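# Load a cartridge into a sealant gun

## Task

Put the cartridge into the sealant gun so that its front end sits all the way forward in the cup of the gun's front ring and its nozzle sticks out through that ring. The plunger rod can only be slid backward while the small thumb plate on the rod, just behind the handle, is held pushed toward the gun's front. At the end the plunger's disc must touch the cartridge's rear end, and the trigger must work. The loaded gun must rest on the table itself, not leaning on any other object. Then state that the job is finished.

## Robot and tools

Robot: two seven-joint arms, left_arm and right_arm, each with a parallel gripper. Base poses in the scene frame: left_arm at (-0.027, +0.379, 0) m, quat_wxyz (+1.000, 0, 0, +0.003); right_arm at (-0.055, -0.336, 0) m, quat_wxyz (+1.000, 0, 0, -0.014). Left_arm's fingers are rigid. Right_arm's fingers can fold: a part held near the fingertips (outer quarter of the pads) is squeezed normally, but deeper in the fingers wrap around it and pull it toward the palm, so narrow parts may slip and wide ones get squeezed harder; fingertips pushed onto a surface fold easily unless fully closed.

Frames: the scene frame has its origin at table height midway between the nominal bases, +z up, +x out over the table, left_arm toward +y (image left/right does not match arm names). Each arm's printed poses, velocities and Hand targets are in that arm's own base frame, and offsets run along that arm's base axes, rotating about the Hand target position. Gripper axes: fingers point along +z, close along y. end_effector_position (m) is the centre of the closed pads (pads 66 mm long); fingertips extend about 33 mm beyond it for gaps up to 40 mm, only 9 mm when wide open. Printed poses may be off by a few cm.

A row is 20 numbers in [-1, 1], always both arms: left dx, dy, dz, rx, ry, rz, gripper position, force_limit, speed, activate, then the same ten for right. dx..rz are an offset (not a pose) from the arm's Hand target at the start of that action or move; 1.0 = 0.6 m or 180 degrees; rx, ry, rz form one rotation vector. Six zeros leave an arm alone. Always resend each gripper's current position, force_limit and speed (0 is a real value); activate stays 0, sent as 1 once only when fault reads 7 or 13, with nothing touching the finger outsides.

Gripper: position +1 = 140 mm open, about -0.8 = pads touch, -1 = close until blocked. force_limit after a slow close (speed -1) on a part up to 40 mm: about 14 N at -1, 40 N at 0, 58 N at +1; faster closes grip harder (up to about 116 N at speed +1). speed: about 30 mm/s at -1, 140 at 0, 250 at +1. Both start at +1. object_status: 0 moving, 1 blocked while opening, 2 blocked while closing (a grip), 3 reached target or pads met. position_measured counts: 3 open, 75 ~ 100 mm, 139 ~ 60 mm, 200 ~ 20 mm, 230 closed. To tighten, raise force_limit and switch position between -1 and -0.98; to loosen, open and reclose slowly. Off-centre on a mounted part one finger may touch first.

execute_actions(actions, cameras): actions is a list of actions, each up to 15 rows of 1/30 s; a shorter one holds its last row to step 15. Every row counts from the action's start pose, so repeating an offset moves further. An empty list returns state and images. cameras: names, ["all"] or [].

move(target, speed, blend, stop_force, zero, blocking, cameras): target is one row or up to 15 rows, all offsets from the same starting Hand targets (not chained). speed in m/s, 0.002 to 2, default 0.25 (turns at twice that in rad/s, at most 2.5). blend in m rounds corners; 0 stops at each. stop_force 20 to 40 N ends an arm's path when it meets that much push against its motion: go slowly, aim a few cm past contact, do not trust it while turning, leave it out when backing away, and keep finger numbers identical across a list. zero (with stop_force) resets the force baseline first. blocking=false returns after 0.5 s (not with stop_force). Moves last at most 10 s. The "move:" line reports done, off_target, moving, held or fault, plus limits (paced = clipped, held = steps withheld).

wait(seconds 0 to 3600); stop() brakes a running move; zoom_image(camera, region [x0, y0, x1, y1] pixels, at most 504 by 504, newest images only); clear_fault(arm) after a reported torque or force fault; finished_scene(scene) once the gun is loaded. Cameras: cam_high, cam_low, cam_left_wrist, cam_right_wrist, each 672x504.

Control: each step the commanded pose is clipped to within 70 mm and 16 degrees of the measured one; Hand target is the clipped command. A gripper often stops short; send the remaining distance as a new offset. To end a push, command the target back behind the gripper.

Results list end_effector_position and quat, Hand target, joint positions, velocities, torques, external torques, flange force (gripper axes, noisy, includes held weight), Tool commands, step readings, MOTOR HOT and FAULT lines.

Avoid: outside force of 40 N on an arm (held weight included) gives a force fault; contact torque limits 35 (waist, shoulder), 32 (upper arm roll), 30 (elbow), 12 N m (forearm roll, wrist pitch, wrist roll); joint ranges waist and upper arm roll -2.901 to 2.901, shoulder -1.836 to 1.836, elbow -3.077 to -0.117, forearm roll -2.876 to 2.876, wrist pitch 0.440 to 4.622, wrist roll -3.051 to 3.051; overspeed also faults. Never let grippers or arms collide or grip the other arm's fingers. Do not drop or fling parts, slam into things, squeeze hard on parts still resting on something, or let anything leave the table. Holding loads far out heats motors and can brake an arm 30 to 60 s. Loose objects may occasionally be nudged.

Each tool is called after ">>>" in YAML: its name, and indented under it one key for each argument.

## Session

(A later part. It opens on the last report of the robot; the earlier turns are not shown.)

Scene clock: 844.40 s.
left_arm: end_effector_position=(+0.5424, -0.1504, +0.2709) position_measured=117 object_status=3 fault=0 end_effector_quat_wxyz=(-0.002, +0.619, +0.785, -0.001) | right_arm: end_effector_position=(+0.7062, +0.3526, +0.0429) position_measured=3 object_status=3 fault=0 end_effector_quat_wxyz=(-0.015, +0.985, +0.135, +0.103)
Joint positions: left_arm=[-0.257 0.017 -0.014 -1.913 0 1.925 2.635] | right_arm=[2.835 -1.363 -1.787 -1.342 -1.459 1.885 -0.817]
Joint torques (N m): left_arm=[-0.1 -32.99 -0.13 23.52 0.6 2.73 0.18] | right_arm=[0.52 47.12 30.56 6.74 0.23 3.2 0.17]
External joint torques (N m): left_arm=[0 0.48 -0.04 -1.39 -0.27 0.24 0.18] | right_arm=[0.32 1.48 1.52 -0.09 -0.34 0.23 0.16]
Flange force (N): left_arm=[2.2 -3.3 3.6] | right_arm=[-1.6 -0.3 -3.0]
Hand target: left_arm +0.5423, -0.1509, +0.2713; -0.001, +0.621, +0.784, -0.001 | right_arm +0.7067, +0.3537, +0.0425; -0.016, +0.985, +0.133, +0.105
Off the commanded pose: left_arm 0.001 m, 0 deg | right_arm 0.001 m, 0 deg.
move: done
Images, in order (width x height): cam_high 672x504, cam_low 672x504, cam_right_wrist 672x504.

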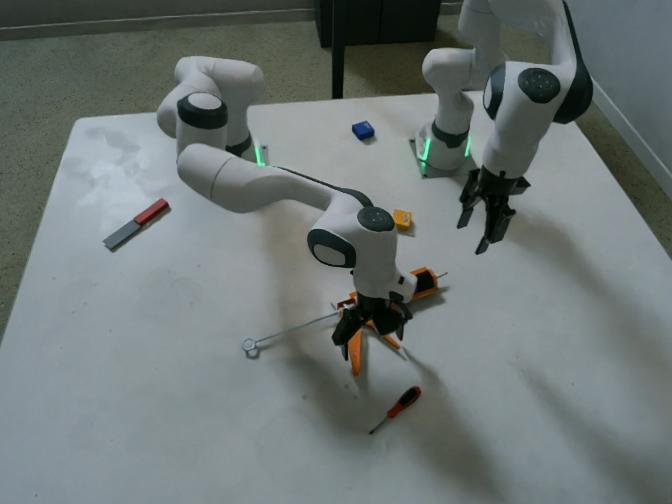

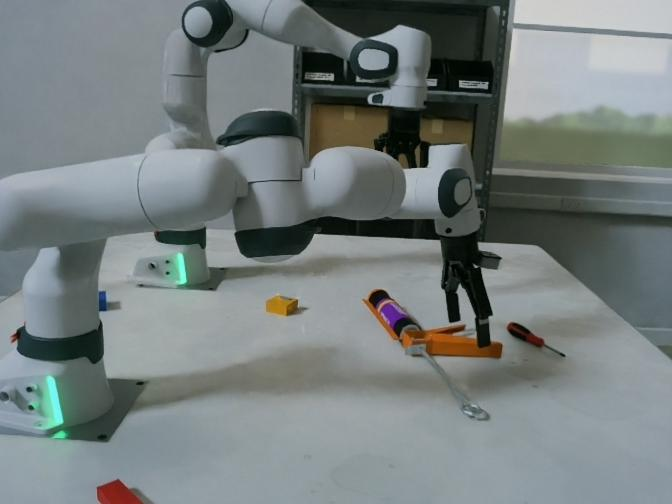

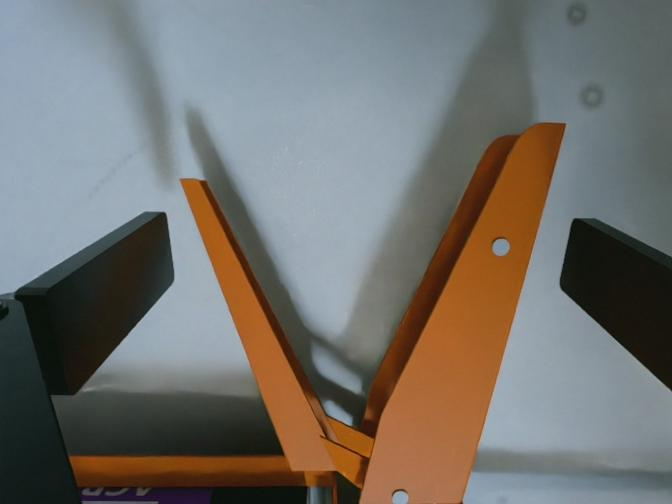

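>>> move:
  target: [0,0,0,0,0,0,0.1,0,-1,0,0,0,0,0,0,0,-1,-0.9,-1,0]
  cameras: ["cam_high","cam_right_wrist","cam_low"]

>>> wait:
  seconds: 1.5

Scene clock: 853.30 s.
left_arm: end_effector_position=(+0.5424, -0.1504, +0.2709) position_measured=117 object_status=3 fault=0 end_effector_quat_wxyz=(-0.002, +0.619, +0.785, -0.001) | right_arm: end_effector_position=(+0.7138, +0.3493, +0.0494) position_measured=170 object_status=2 fault=0 end_effector_quat_wxyz=(-0.015, +0.985, +0.129, +0.111)
Joint positions: left_arm=[-0.257 0.017 -0.014 -1.913 0 1.925 2.635] | right_arm=[2.831 -1.361 -1.779 -1.336 -1.472 1.887 -0.81]
Joint torques (N m): left_arm=[-0.1 -32.99 -0.08 23.47 0.62 2.73 0.18] | right_arm=[2.53 42.55 28.31 3.55 1.67 2.35 -0.2]
External joint torques (N m): left_arm=[-0.19 0.02 -0.19 -1.18 -0.25 0.27 0.18] | right_arm=[2.59 -3.22 -0.69 -3.36 1.13 -0.63 -0.2]
Flange force (N): left_arm=[2.2 -4.0 3.1] | right_arm=[-6.7 -1.8 1.5]
Hand target: left_arm +0.5423, -0.1509, +0.2713; -0.001, +0.621, +0.784, -0.001 | right_arm +0.7067, +0.3537, +0.0425; -0.016, +0.985, +0.133, +0.105
Off the commanded pose: left_arm 0.001 m, 0 deg | right_arm 0.011 m, 1 deg.
move: done
Images, in order (width x height): cam_high 672x504, cam_low 672x504, cam_right_wrist 672x504.

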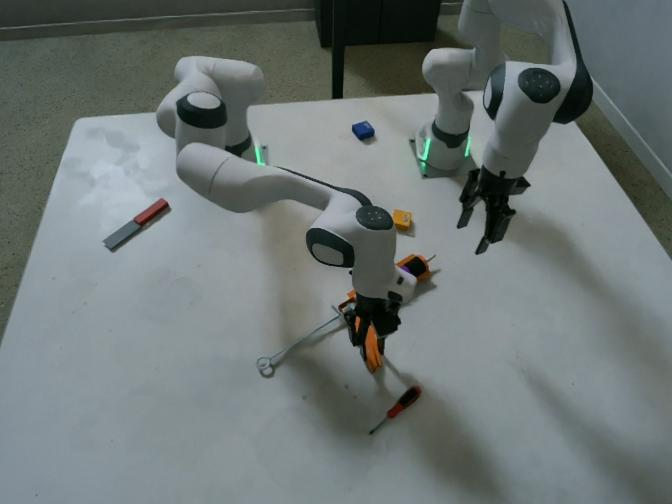

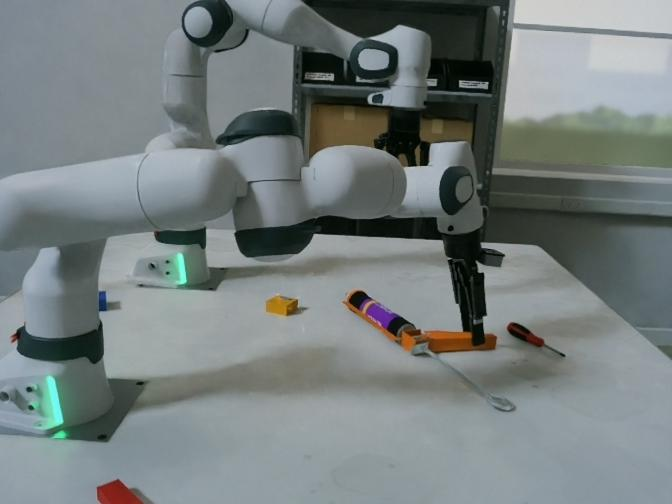

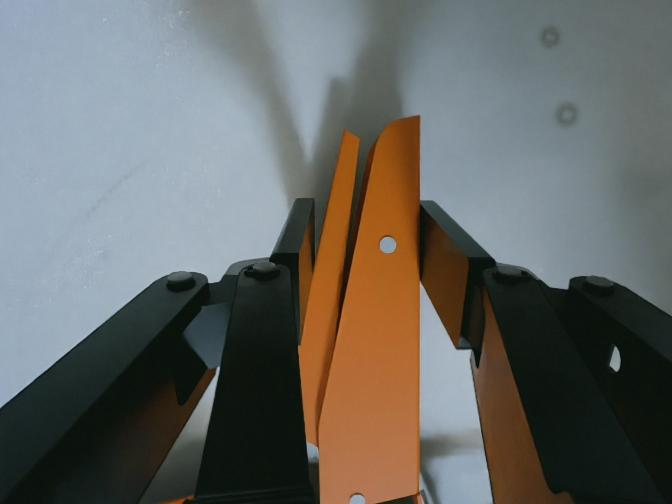

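Scene clock: 854.80 s.
left_arm: end_effector_position=(+0.5424, -0.1504, +0.2709) position_measured=117 object_status=3 fault=0 end_effector_quat_wxyz=(-0.002, +0.619, +0.785, -0.001) | right_arm: end_effector_position=(+0.7138, +0.3493, +0.0494) position_measured=170 object_status=2 fault=0 end_effector_quat_wxyz=(-0.015, +0.985, +0.129, +0.111)
Joint positions: left_arm=[-0.257 0.017 -0.014 -1.913 0 1.925 2.635] | right_arm=[2.831 -1.361 -1.779 -1.336 -1.472 1.887 -0.81]
Joint torques (N m): left_arm=[-0.09 -32.99 -0.08 23.52 0.61 2.73 0.2] | right_arm=[2.53 42.55 28.32 3.58 1.67 2.35 -0.18]
External joint torques (N m): left_arm=[-0.17 0.46 -0.17 -1.35 -0.26 0.25 0.2] | right_arm=[2.65 -3.23 -0.66 -3.4 1.14 -0.63 -0.19]
Flange force (N): left_arm=[1.9 -3.3 3.6] | right_arm=[-6.8 -1.8 1.5]
Hand target: left_arm +0.5423, -0.1509, +0.2713; -0.001, +0.621, +0.784, -0.001 | right_arm +0.7067, +0.3537, +0.0425; -0.016, +0.985, +0.133, +0.105
Tool commands: left_gripper/position=+0.1 left_gripper/force_limit=+0.0 left_gripper/speed=-1.0 left_gripper/activate=+0.0 right_gripper/position=-1.0 right_gripper/force_limit=-0.9 right_gripper/speed=-1.0 right_gripper/activate=+0.0
Off the commanded pose: left_arm 0.001 m, 0 deg | right_arm 0.011 m, 1 deg.
wait: 1.50 s; at rest by 0.17 s

>>> zoom_image:
  camera: "cam_high"
  region: [320, 240, 460, 380]

>>> zoom_image:
  camera: "cam_low"
  region: [330, 270, 450, 370]

Scaled by 3.600 from the camera's image (finer frame: 960x720).
This view is cut from an older image: the scene may have changed since it was taken.

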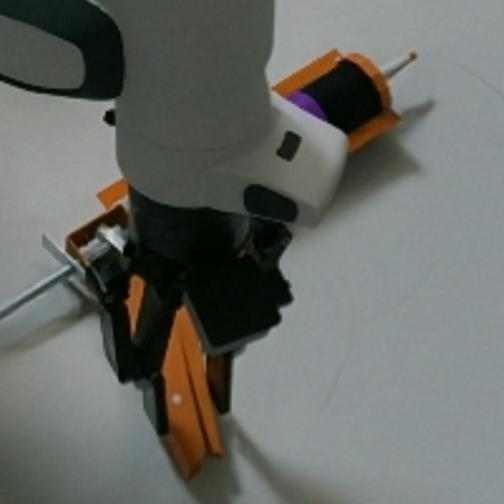

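Scaled by 4.200 from the camera's image (finer frame: 960x720).
This view is cut from an older image: the scene may have changed since it was taken.

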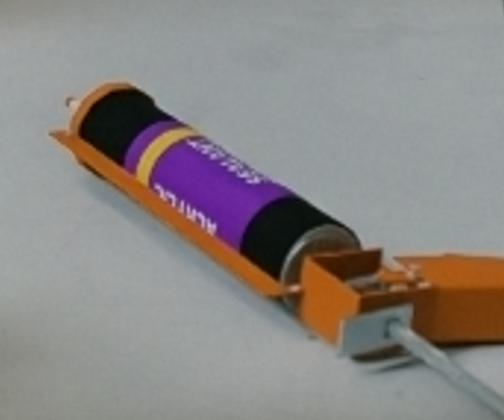

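>>> move:
  target:
    - [0,0,0,0,0,0,0.1,0,-1,0,0.0118,-0.0073,0.0115,0,0,0,-1,-0.9,-1,0]
    - [0,0,0,0,0,0,0.1,0,-1,0,0.0118,-0.0073,0.0115,0,0,0,0.9,-0.9,-1,0]
  speed: 0.03
  cameras: ["cam_high","cam_right_wrist","cam_low"]

>>> zoom_image:
  camera: "cam_low"
  region: [330, 270, 450, 370]

Scene clock: 869.83 s.
left_arm: end_effector_position=(+0.5424, -0.1504, +0.2709) position_measured=117 object_status=3 fault=0 end_effector_quat_wxyz=(-0.002, +0.619, +0.785, -0.001) | right_arm: end_effector_position=(+0.7142, +0.3498, +0.0495) position_measured=16 object_status=0 fault=0 end_effector_quat_wxyz=(-0.016, +0.985, +0.132, +0.106)
Joint positions: left_arm=[-0.257 0.017 -0.014 -1.913 0 1.925 2.635] | right_arm=[2.84 -1.364 -1.779 -1.317 -1.459 1.879 -0.828]
Joint torques (N m): left_arm=[-0.09 -33.02 -0.13 23.52 0.61 2.73 0.18] | right_arm=[-0.01 47.62 30.59 7.16 0.79 3.01 -0.24]
External joint torques (N m): left_arm=[-0.16 0.46 -0.21 -1.41 -0.27 0.23 0.18] | right_arm=[-0.01 1.59 1.84 0.3 0.23 0.03 -0.24]
Flange force (N): left_arm=[1.9 -3.5 3.6] | right_arm=[1.0 0.3 -3.8]
Hand target: left_arm +0.5423, -0.1509, +0.2713; -0.001, +0.621, +0.784, -0.001 | right_arm +0.7137, +0.3493, +0.0494; -0.016, +0.985, +0.133, +0.105
Off the commanded pose: left_arm 0.001 m, 0 deg | right_arm 0.001 m, 0 deg.
move: done
Images, in order (width x height): cam_high 672x504, cam_low 672x504, cam_right_wrist 672x504.

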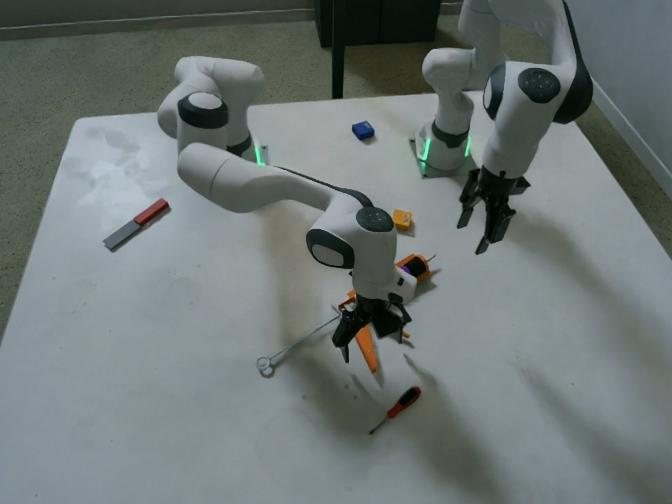

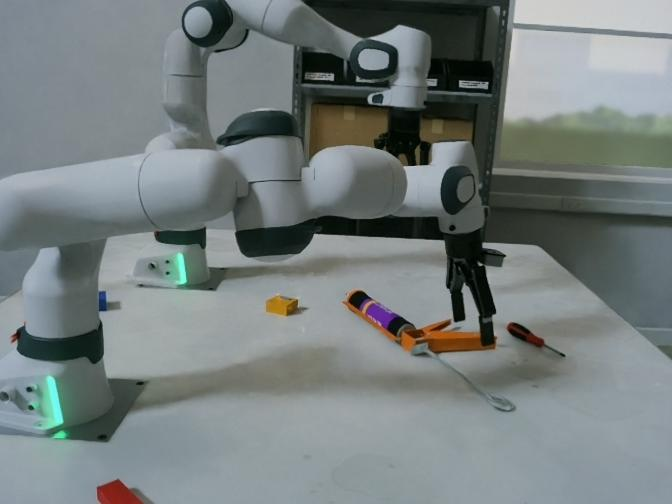

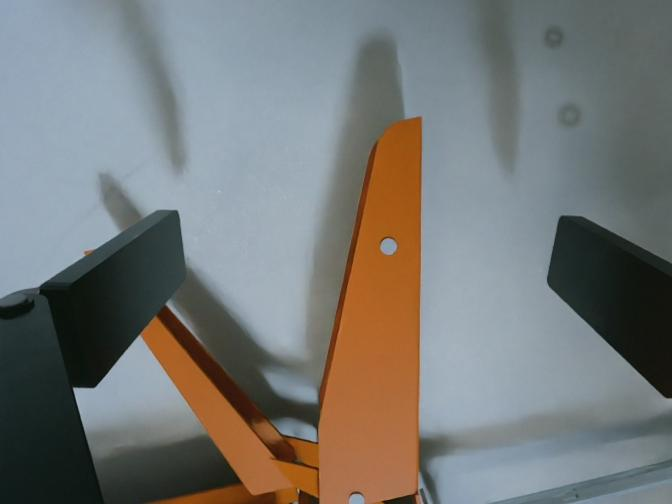

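Scaled by 4.200 from the camera's image (finer frame: 960x720).

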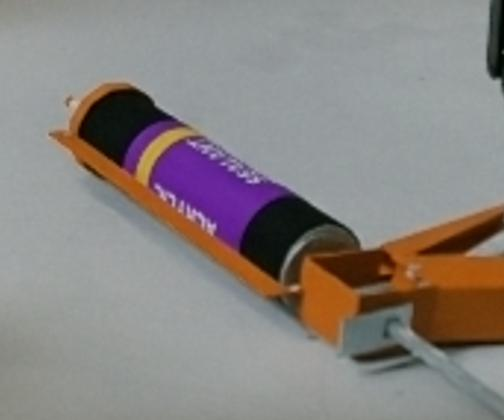

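>>> move:
  target: [0,0,0,0,0,0,0.1,0,-1,0,0,0.03,0.1,0,0,0.0589,1,-0.9,-1,0]
  speed: 0.08
  cameras: ["cam_high","cam_right_wrist","cam_low"]

Scene clock: 880.63 s.
left_arm: end_effector_position=(+0.5424, -0.1504, +0.2709) position_measured=117 object_status=3 fault=0 end_effector_quat_wxyz=(-0.002, +0.619, +0.785, -0.001) | right_arm: end_effector_position=(+0.7137, +0.3672, +0.1098) position_measured=3 object_status=3 fault=0 end_effector_quat_wxyz=(-0.031, +0.969, +0.220, +0.109)
Joint positions: left_arm=[-0.257 0.017 -0.014 -1.913 0 1.925 2.635] | right_arm=[2.844 -1.391 -1.62 -1.279 -1.491 1.767 -1.03]
Joint velocities: left_arm=[within noise] | right_arm=[-0.001 0.001 0 0 -0.002 -0.003 -0.005]
Joint torques (N m): left_arm=[-0.06 -32.99 -0.09 23.5 0.6 2.73 0.19] | right_arm=[0.42 46.99 31.46 4.81 0.26 2.97 -0.22]
External joint torques (N m): left_arm=[-0.02 0.32 -0.06 -1.31 -0.26 0.26 0.19] | right_arm=[0.53 0.85 2.33 0.26 -0.34 -0.1 -0.23]
Flange force (N): left_arm=[2.2 -3.5 3.4] | right_arm=[3.4 -0.4 -2.7]
Hand target: left_arm +0.5423, -0.1509, +0.2713; -0.001, +0.621, +0.784, -0.001 | right_arm +0.7137, +0.3673, +0.1094; -0.026, +0.969, +0.224, +0.103
Off the commanded pose: left_arm 0.001 m, 0 deg | right_arm 0.000 m, 1 deg.
joint sent to its limit (right arm) — joint 1 (waist), upper limit. The joint targets still meet the commanded pose.
move: done
Images, in order (width x height): cam_high 672x504, cam_low 672x504, cam_right_wrist 672x504.

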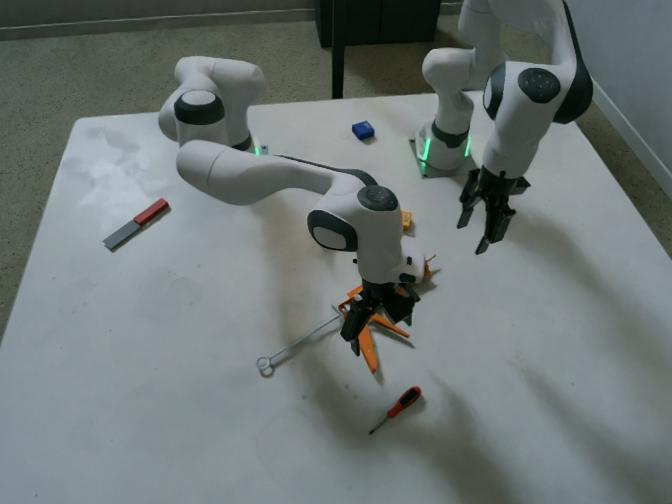

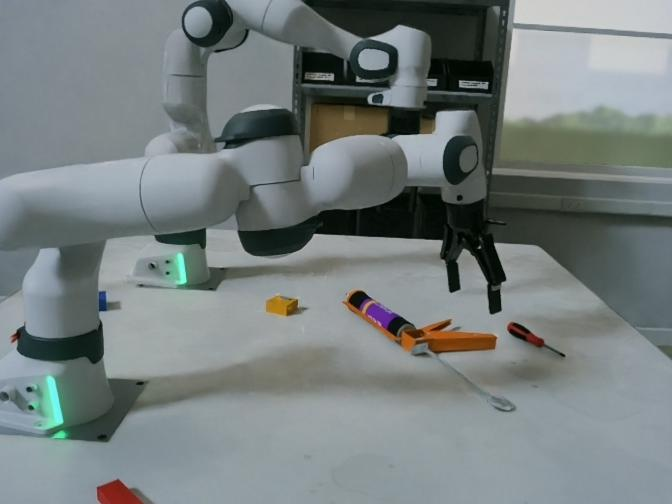

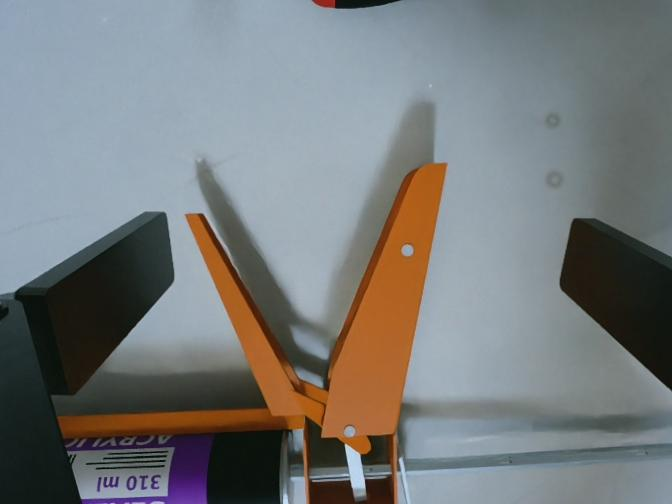

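>>> move:
  target:
    - [0,0,0,0,0,0,0.1,0,-1,0,-0.0343,0.021,0,0,0,0.0139,1,-0.9,-1,0]
    - [0,0,0,0,0,0,0.1,0,-1,0,-0.0343,0.021,-0.111,0,0,0.0139,1,-0.9,-1,0]
  speed: 0.06
  stop_force: 20
  cameras: ["cam_high","cam_right_wrist","cam_low"]

Scene clock: 891.77 s.
left_arm: end_effector_position=(+0.5424, -0.1504, +0.2709) position_measured=117 object_status=3 fault=0 end_effector_quat_wxyz=(-0.002, +0.619, +0.785, -0.001) | right_arm: end_effector_position=(+0.6924, +0.3794, +0.0432) position_measured=3 object_status=3 fault=0 end_effector_quat_wxyz=(-0.027, +0.963, +0.247, +0.101)
Joint positions: left_arm=[-0.257 0.017 -0.014 -1.913 0 1.925 2.635] | right_arm=[2.838 -1.46 -1.68 -1.346 -1.544 1.832 -1.024]
Joint torques (N m): left_arm=[-0.09 -33.02 -0.09 23.53 0.61 2.73 0.21] | right_arm=[0 46.66 31.75 3.51 0.29 3.27 0.12]
External joint torques (N m): left_arm=[-0.2 0.33 -0.21 -1.27 -0.26 0.25 0.21] | right_arm=[-0.01 1.36 1.68 -0.16 -0.34 0.24 0.12]
Flange force (N): left_arm=[1.9 -3.4 3.4] | right_arm=[-1.8 -0.2 -3.1]
Hand target: left_arm +0.5423, -0.1509, +0.2713; -0.001, +0.621, +0.784, -0.001 | right_arm +0.6932, +0.3799, +0.0428; -0.028, +0.964, +0.245, +0.102
Off the commanded pose: left_arm 0.001 m, 0 deg | right_arm 0.001 m, 0 deg.
move: done
Images, in order (width x height): cam_high 672x504, cam_low 672x504, cam_right_wrist 672x504.

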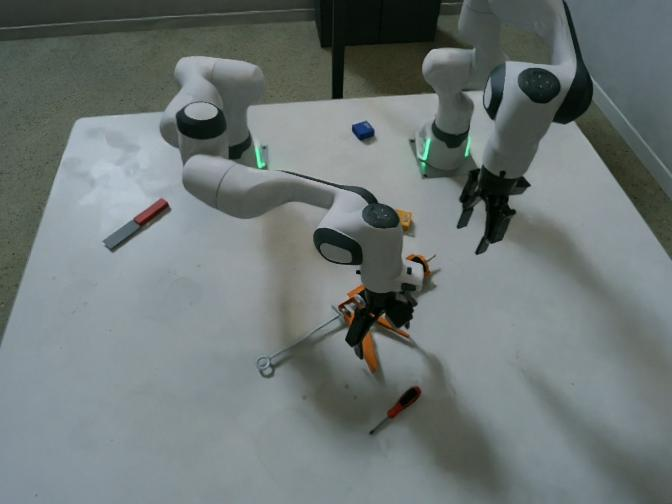

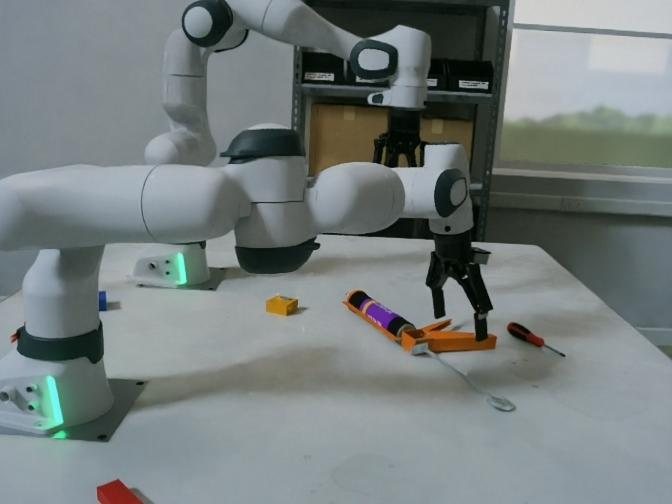

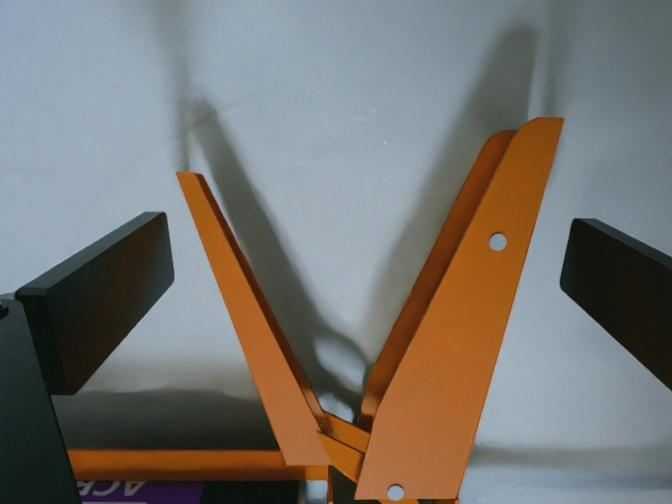

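>>> move:
  target: [0,0,0,0,0,0,0.1,0,-1,0,0,0,0.004,0,0,0,-1,-0.9,-1,0]
  cameras: ["cam_high","cam_right_wrist","cam_low"]

>>> zoom_image:
  camera: "cam_low"
  region: [330, 270, 450, 370]

>>> zoom_image:
  camera: "cam_high"
  region: [320, 220, 460, 360]

Scene clock: 898.53 s.
left_arm: end_effector_position=(+0.5424, -0.1504, +0.2709) position_measured=117 object_status=3 fault=0 end_effector_quat_wxyz=(-0.002, +0.619, +0.785, -0.001) | right_arm: end_effector_position=(+0.6961, +0.3778, +0.0475) position_measured=69 object_status=0 fault=0 end_effector_quat_wxyz=(-0.027, +0.964, +0.244, +0.105)
Joint positions: left_arm=[-0.257 0.017 -0.014 -1.913 0 1.925 2.635] | right_arm=[2.836 -1.456 -1.676 -1.343 -1.547 1.834 -1.021]
Joint torques (N m): left_arm=[-0.07 -33 -0.11 23.51 0.6 2.73 0.19] | right_arm=[1.23 44.1 30.39 2.26 1.16 2.87 -0.01]
External joint torques (N m): left_arm=[-0.13 0.34 -0.17 -1.3 -0.27 0.25 0.19] | right_arm=[1.01 -1.3 0.25 -1.35 0.54 -0.2 -0.01]
Flange force (N): left_arm=[2.0 -3.5 3.4] | right_arm=[-3.2 -1.2 -0.1]
Hand target: left_arm +0.5423, -0.1509, +0.2713; -0.001, +0.621, +0.784, -0.001 | right_arm +0.6932, +0.3799, +0.0452; -0.028, +0.964, +0.245, +0.102
Off the commanded pose: left_arm 0.001 m, 0 deg | right_arm 0.004 m, 0 deg.
move: off_target (right_arm)
Images, in order (width x height): cam_high 672x504, cam_low 672x504, cam_right_wrist 672x504.

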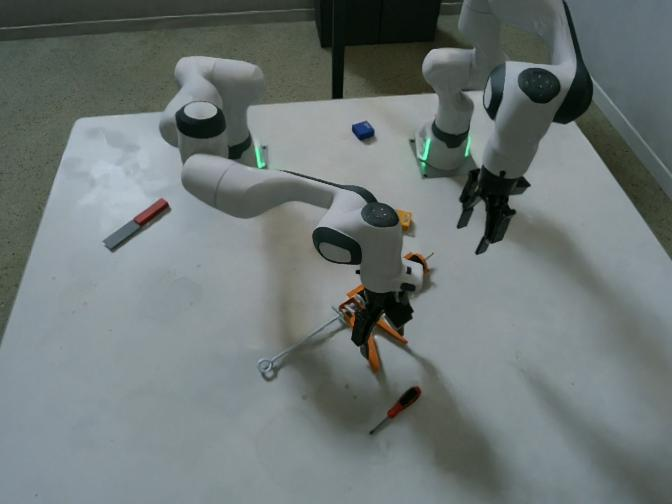

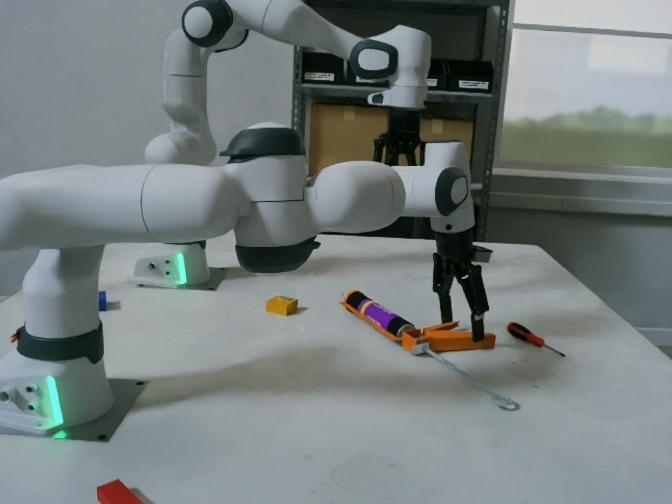

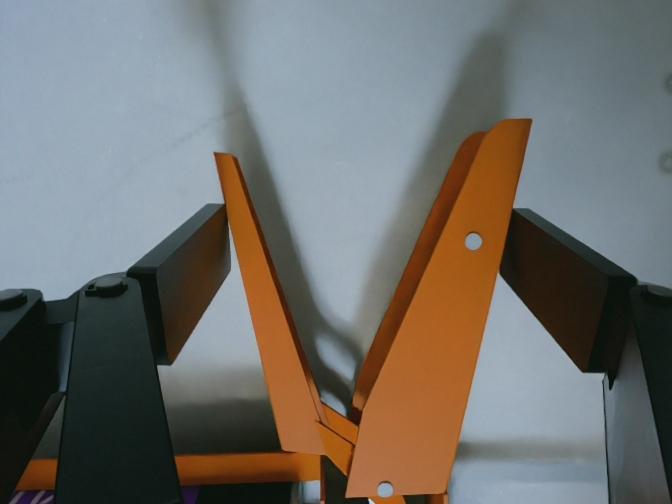

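Scaled by 4.200 from the camera's image (finer frame: 960x720).

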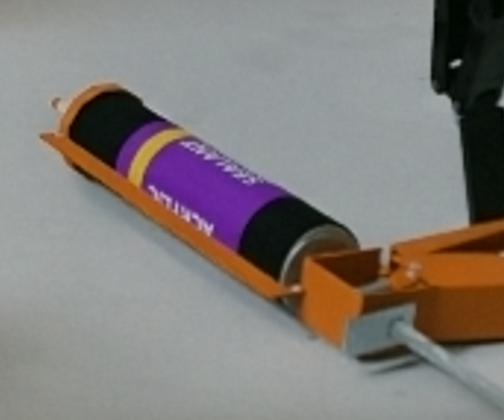

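Scaled by 3.600 from the camera's image (finer frame: 960x720).

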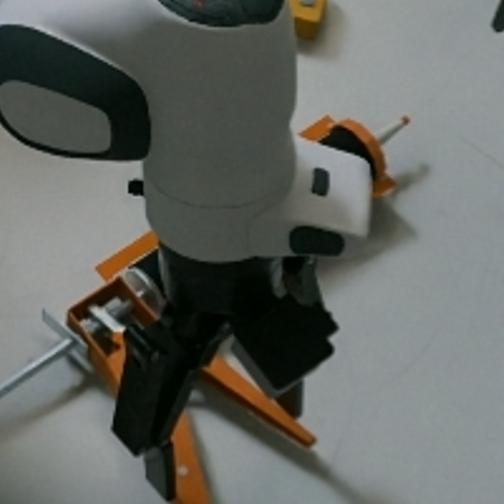

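>>> wait:
  seconds: 2
  cameras: ["cam_high","cam_right_wrist","cam_low"]

>>> zoom_image:
  camera: "cam_low"
  region: [330, 270, 450, 370]

Scene clock: 909.80 s.
left_arm: end_effector_position=(+0.5424, -0.1504, +0.2709) position_measured=117 object_status=3 fault=0 end_effector_quat_wxyz=(-0.002, +0.619, +0.785, -0.001) | right_arm: end_effector_position=(+0.6961, +0.3778, +0.0475) position_measured=69 object_status=2 fault=0 end_effector_quat_wxyz=(-0.027, +0.964, +0.244, +0.105)
Joint positions: left_arm=[-0.257 0.017 -0.014 -1.913 0 1.925 2.635] | right_arm=[2.836 -1.456 -1.676 -1.343 -1.547 1.834 -1.021]
Joint torques (N m): left_arm=[-0.1 -33 -0.12 23.47 0.61 2.74 0.2] | right_arm=[1.21 44.07 30.35 2.29 1.17 2.87 -0.01]
External joint torques (N m): left_arm=[-0.07 0.43 -0.1 -1.41 -0.26 0.26 0.2] | right_arm=[1.26 -1.31 0.28 -1.46 0.55 -0.18 -0.02]
Flange force (N): left_arm=[2.2 -3.5 3.7] | right_arm=[-3.0 -1.5 -0.1]
Hand target: left_arm +0.5423, -0.1509, +0.2713; -0.001, +0.621, +0.784, -0.001 | right_arm +0.6932, +0.3799, +0.0452; -0.028, +0.964, +0.245, +0.102
Tool commands: left_gripper/position=+0.1 left_gripper/force_limit=+0.0 left_gripper/speed=-1.0 left_gripper/activate=+0.0 right_gripper/position=-1.0 right_gripper/force_limit=-0.9 right_gripper/speed=-1.0 right_gripper/activate=+0.0
Off the commanded pose: left_arm 0.001 m, 0 deg | right_arm 0.004 m, 0 deg.
wait: 2.00 s; at rest from the start
Images, in order (width x height): cam_high 672x504, cam_low 672x504, cam_right_wrist 672x504.

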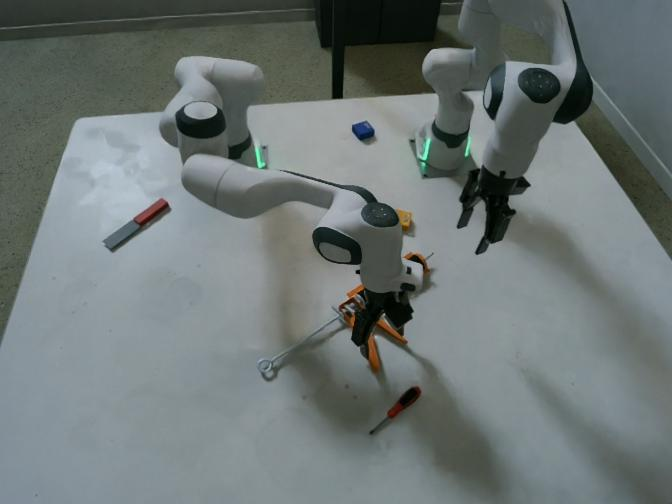

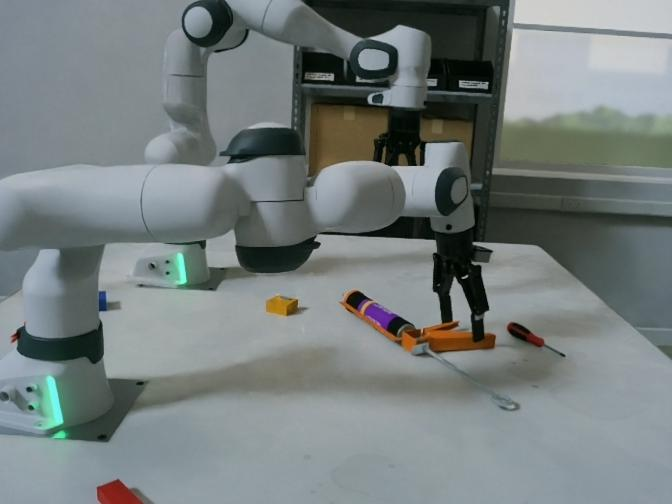

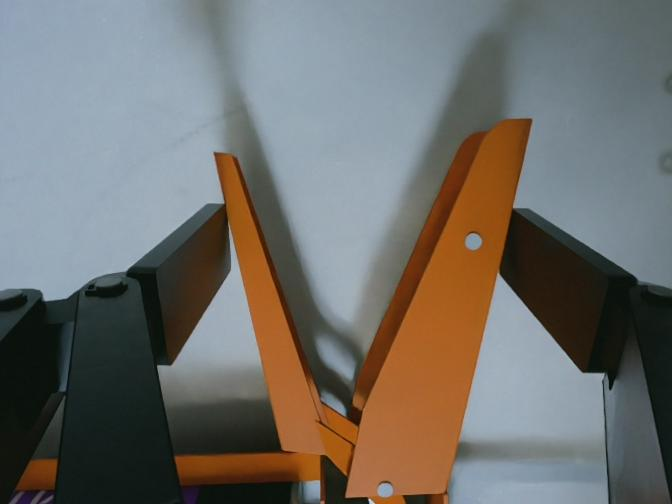

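Scaled by 4.200 from the camera's image (finer frame: 960x720).

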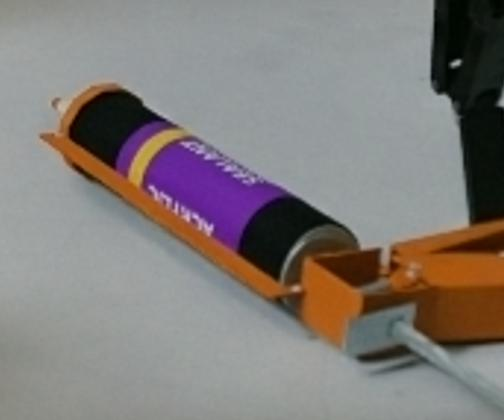

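>>> move:
  target: [0,0,0,0,0,0,0.1,0,-1,0,0,0,0.0,0,0,0,-0.98,-0.4,-1,0]

>>> wait:
  seconds: 1.5
  cameras: ["cam_high","cam_right_wrist","cam_low"]

>>> zoom_image:
  camera: "cam_low"
  region: [330, 270, 450, 370]

Scene clock: 914.67 s.
left_arm: end_effector_position=(+0.5424, -0.1504, +0.2709) position_measured=117 object_status=3 fault=0 end_effector_quat_wxyz=(-0.002, +0.619, +0.785, -0.001) | right_arm: end_effector_position=(+0.6961, +0.3778, +0.0475) position_measured=69 object_status=2 fault=0 end_effector_quat_wxyz=(-0.027, +0.964, +0.244, +0.105)
Joint positions: left_arm=[-0.257 0.017 -0.014 -1.913 0 1.925 2.635] | right_arm=[2.836 -1.456 -1.676 -1.343 -1.547 1.834 -1.021]
Joint torques (N m): left_arm=[-0.07 -32.96 -0.12 23.5 0.61 2.73 0.2] | right_arm=[1.18 44.02 30.34 2.29 1.17 2.87 -0.01]
External joint torques (N m): left_arm=[0.05 0.36 -0.02 -1.31 -0.26 0.26 0.2] | right_arm=[1.32 -1.25 0.36 -1.5 0.56 -0.17 -0.01]
Flange force (N): left_arm=[2.3 -3.3 3.5] | right_arm=[-3.0 -1.6 -0.2]
Hand target: left_arm +0.5423, -0.1509, +0.2713; -0.001, +0.621, +0.784, -0.001 | right_arm +0.6932, +0.3799, +0.0452; -0.028, +0.964, +0.245, +0.102
Off the commanded pose: left_arm 0.001 m, 0 deg | right_arm 0.004 m, 0 deg.
move: done

Scene clock: 916.17 s.
left_arm: end_effector_position=(+0.5424, -0.1504, +0.2709) position_measured=117 object_status=3 fault=0 end_effector_quat_wxyz=(-0.002, +0.619, +0.785, -0.001) | right_arm: end_effector_position=(+0.6961, +0.3778, +0.0475) position_measured=69 object_status=2 fault=0 end_effector_quat_wxyz=(-0.027, +0.964, +0.244, +0.105)
Joint positions: left_arm=[-0.257 0.017 -0.014 -1.913 0 1.925 2.635] | right_arm=[2.836 -1.456 -1.676 -1.343 -1.547 1.834 -1.021]
Joint torques (N m): left_arm=[-0.08 -33.01 -0.15 23.49 0.61 2.73 0.21] | right_arm=[1.22 44.09 30.3 2.3 1.16 2.87 -0.02]
External joint torques (N m): left_arm=[0 0.25 -0.08 -1.29 -0.25 0.26 0.21] | right_arm=[0.89 -1.29 0.17 -1.23 0.53 -0.19 -0.02]
Flange force (N): left_arm=[2.3 -3.6 3.4] | right_arm=[-3.0 -1.0 0.0]
Hand target: left_arm +0.5423, -0.1509, +0.2713; -0.001, +0.621, +0.784, -0.001 | right_arm +0.6932, +0.3799, +0.0452; -0.028, +0.964, +0.245, +0.102
Tool commands: left_gripper/position=+0.1 left_gripper/force_limit=+0.0 left_gripper/speed=-1.0 left_gripper/activate=+0.0 right_gripper/position=-0.98 right_gripper/force_limit=-0.4 right_gripper/speed=-1.0 right_gripper/activate=+0.0
Off the commanded pose: left_arm 0.001 m, 0 deg | right_arm 0.004 m, 0 deg.
wait: 1.50 s; at rest by 0.17 s
Images, in order (width x height): cam_high 672x504, cam_low 672x504, cam_right_wrist 672x504.

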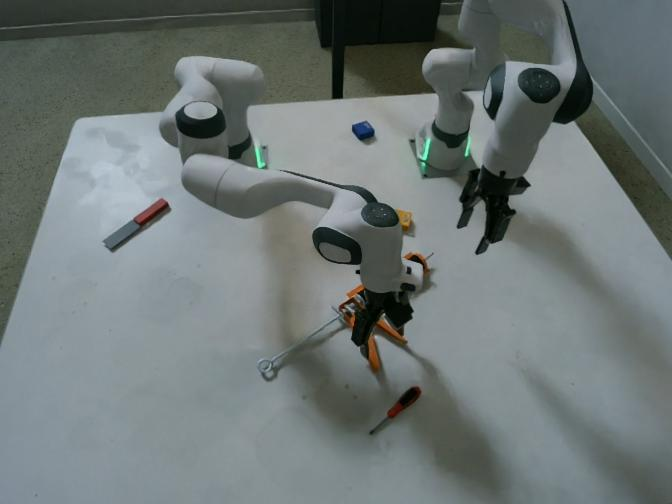

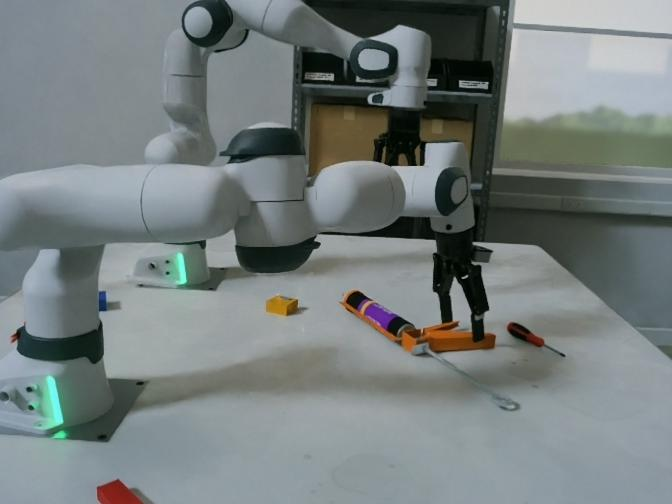

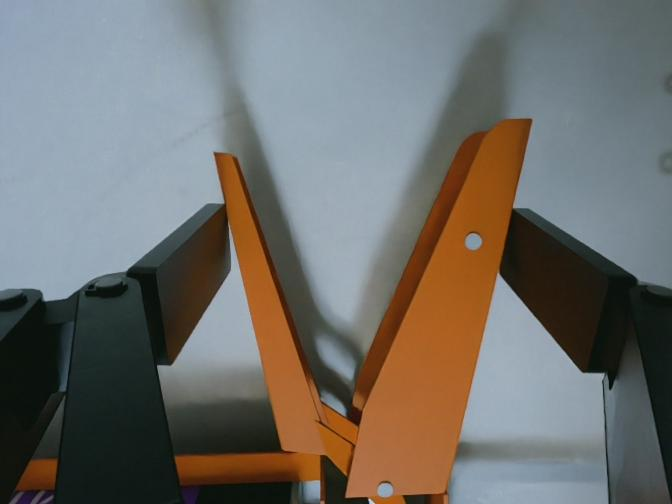

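Scaled by 4.200 from the camera's image (finer frame: 960x720).

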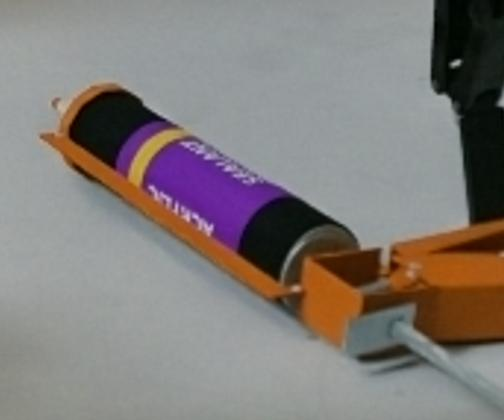

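>>> move:
  target:
    - [0,0,0,0,0,0,0.1,0,-1,0,0.0048,-0.0035,0.004,0,0,0,-0.98,-0.4,-1,0]
    - [0,0,0,0,0,0,0.1,0,-1,0,0.0048,-0.0035,0.004,0,0,0,1,-0.4,-1,0]
    - [0,0,0,0,0,0,0.1,0,-1,0,0.0048,-0.0035,0.25,0,0,0,1,-0.4,-1,0]
  speed: [0.03,0.08,0.08]
  cameras: ["cam_high","cam_right_wrist","cam_low"]

>>> zoom_image:
  camera: "cam_low"
  region: [330, 270, 450, 370]

Scene clock: 926.57 s.
left_arm: end_effector_position=(+0.5424, -0.1504, +0.2709) position_measured=117 object_status=3 fault=0 end_effector_quat_wxyz=(-0.002, +0.619, +0.785, -0.001) | right_arm: end_effector_position=(+0.6953, +0.3758, +0.1939) position_measured=3 object_status=3 fault=0 end_effector_quat_wxyz=(-0.033, +0.963, +0.242, +0.111)
Joint positions: left_arm=[-0.257 0.017 -0.014 -1.913 0 1.925 2.635] | right_arm=[2.844 -1.267 -1.568 -1.277 -1.382 1.689 -1.068]
Joint torques (N m): left_arm=[-0.04 -33.01 -0.06 23.5 0.6 2.72 0.18] | right_arm=[0.36 46.6 29.79 6.77 0.99 3.3 -0.29]
External joint torques (N m): left_arm=[-0.06 0.28 -0.08 -1.29 -0.27 0.24 0.18] | right_arm=[0.54 2.16 1.55 0.14 0.4 0.22 -0.3]
Flange force (N): left_arm=[2.2 -3.5 3.4] | right_arm=[1.9 -0.4 -4.0]
Hand target: left_arm +0.5423, -0.1509, +0.2713; -0.001, +0.621, +0.784, -0.001 | right_arm +0.6960, +0.3778, +0.1952; -0.028, +0.964, +0.245, +0.102
Off the commanded pose: left_arm 0.001 m, 0 deg | right_arm 0.003 m, 1 deg.
joint sent to its limit (right arm) — joint 1 (waist), upper limit. The joint targets still meet the commanded pose.
move: done
Images, in order (width x height): cam_high 672x504, cam_low 672x504, cam_right_wrist 672x504.

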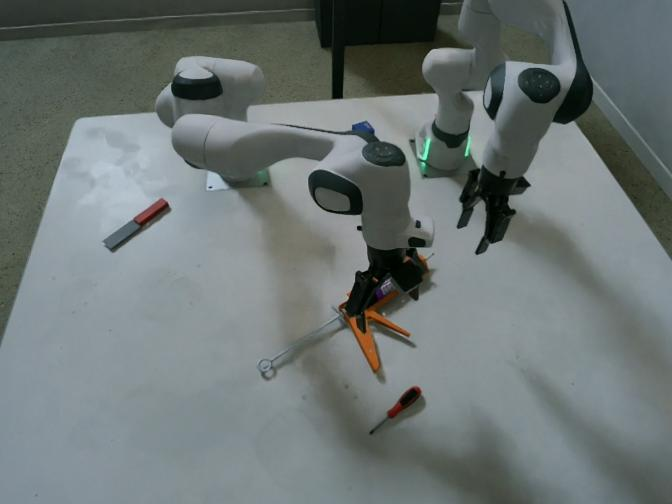

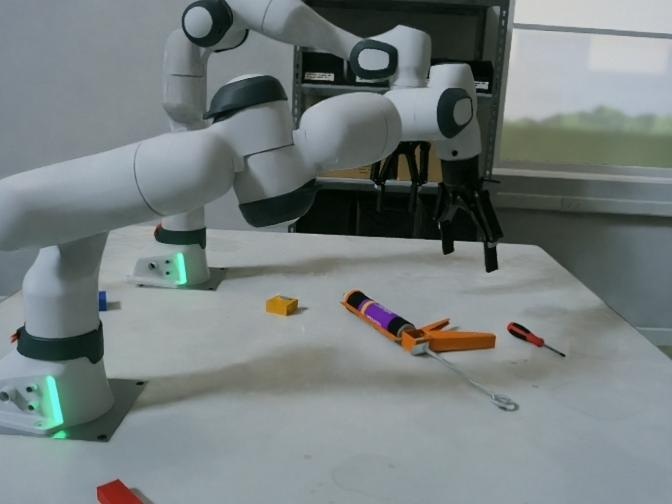

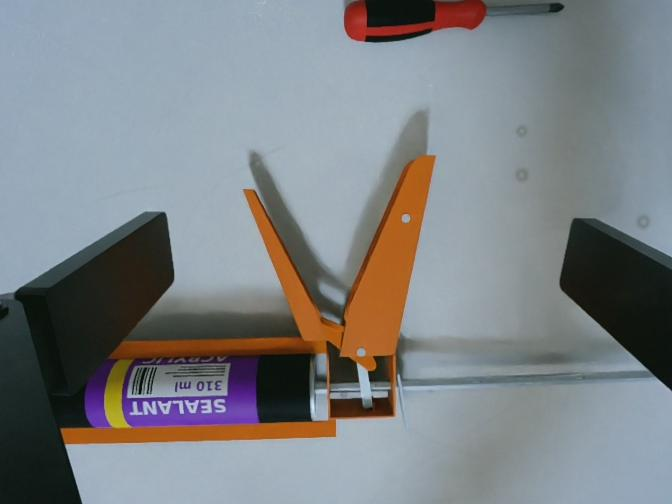

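Scaled by 4.200 from the camera's image (finer frame: 960x720).

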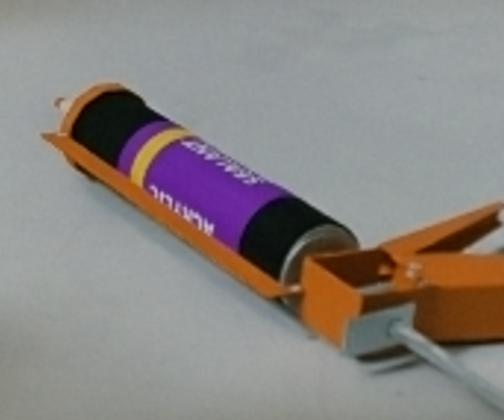

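>>> zoom_image:
  camera: "cam_right_wrist"
  region: [220, 320, 420, 460]

>>> move:
  target:
    - [0,-0.02,0,0,0,0,0.1,0,-1,0,-0.08,-0.3,0.12,0,0,0,1,-0.4,-1,0]
    - [0.04,-0.27,0.0,0,0,0,0.1,0,-1,0,-0.08,-0.5,0.12,0,0,0,1,-0.4,-1,0]
  speed: 0.2
  blend: [0.03,0]
  cameras: ["cam_high","cam_left_wrist","cam_low"]

>>> zoom_image:
  camera: "cam_high"
  region: [320, 220, 460, 360]

Scaled by 2.520 from the camera's image (finer frame: 960x720).

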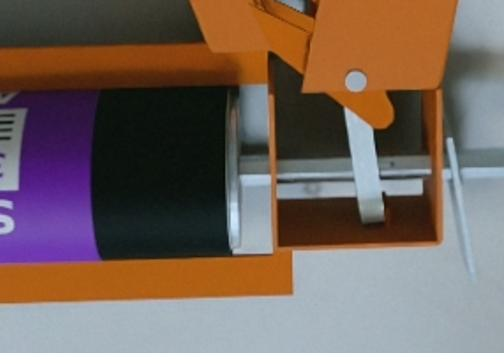

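Scene clock: 937.37 s.
left_arm: end_effector_position=(+0.5666, -0.3131, +0.2727) position_measured=117 object_status=3 fault=0 end_effector_quat_wxyz=(+0.001, +0.624, +0.782, -0.002) | right_arm: end_effector_position=(+0.6493, +0.0774, +0.2672) position_measured=3 object_status=3 fault=0 end_effector_quat_wxyz=(-0.028, +0.965, +0.241, +0.104)
Joint positions: left_arm=[-0.421 0.282 -0.096 -1.56 0.024 1.842 2.399] | right_arm=[2.073 -1.263 -1.282 -1.76 -1.263 1.567 -1.29]
Joint velocities: left_arm=[0.001 0 0 0 0.001 0.001 -0.007] | right_arm=[0.001 0.001 -0.001 0 -0.001 -0.001 -0.005]
Joint torques (N m): left_arm=[-0.48 -40.35 -0.17 24.54 1.06 2.38 -0.29] | right_arm=[-0.02 31.51 31.91 6.81 0.83 3.05 -0.24]
External joint torques (N m): left_arm=[-0.65 1.97 0.27 -0.46 0.19 -0.11 -0.29] | right_arm=[0.19 1.07 2.03 -0.77 0.15 -0.04 -0.25]
Flange force (N): left_arm=[-4.1 3.0 1.2] | right_arm=[-3.5 -1.7 -3.5]
Hand target: left_arm +0.5663, -0.3129, +0.2713; -0.001, +0.621, +0.784, -0.001 | right_arm +0.6480, +0.0778, +0.2672; -0.028, +0.964, +0.245, +0.102
Off the commanded pose: left_arm 0.001 m, 0 deg | right_arm 0.001 m, 0 deg.
move: done
Images, in order (width x height): cam_high 672x504, cam_low 672x504, cam_left_wrist 672x504.

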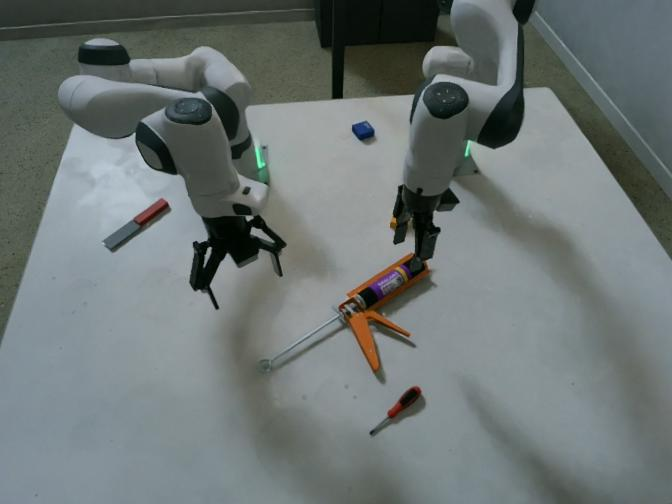

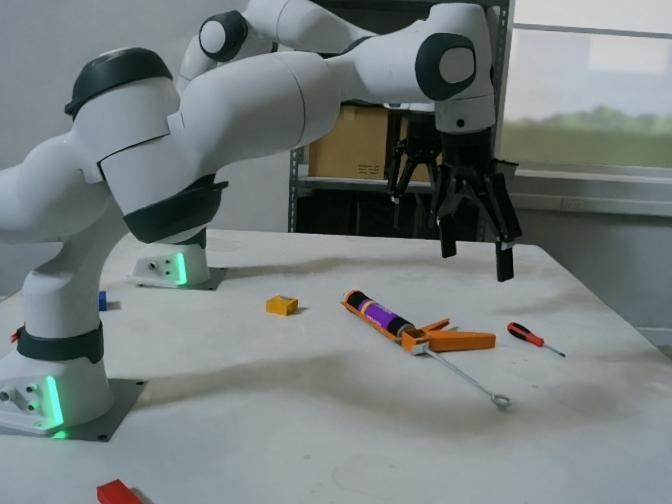

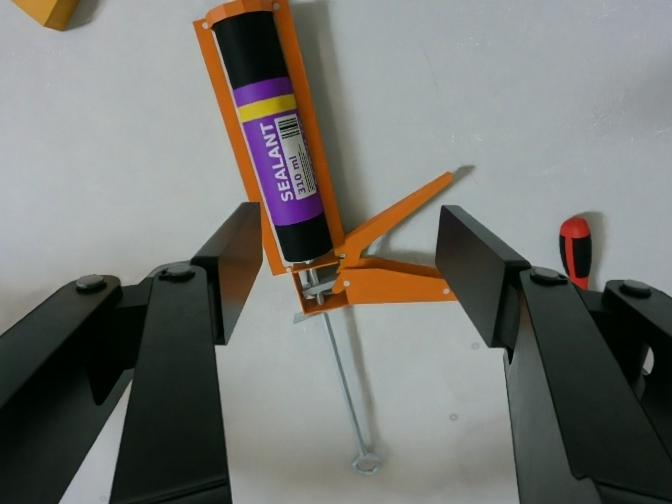

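Scaled by 3.600 from the camera's image (finer frame: 960x720).

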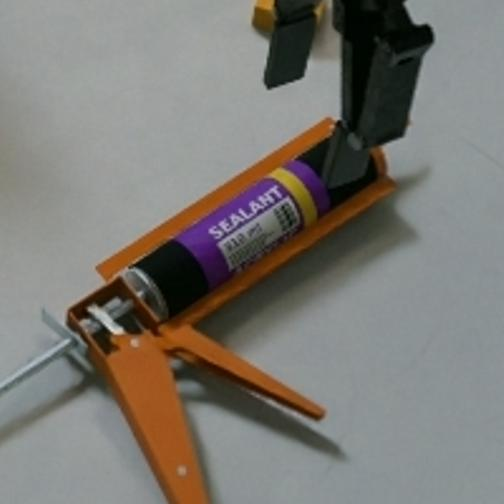

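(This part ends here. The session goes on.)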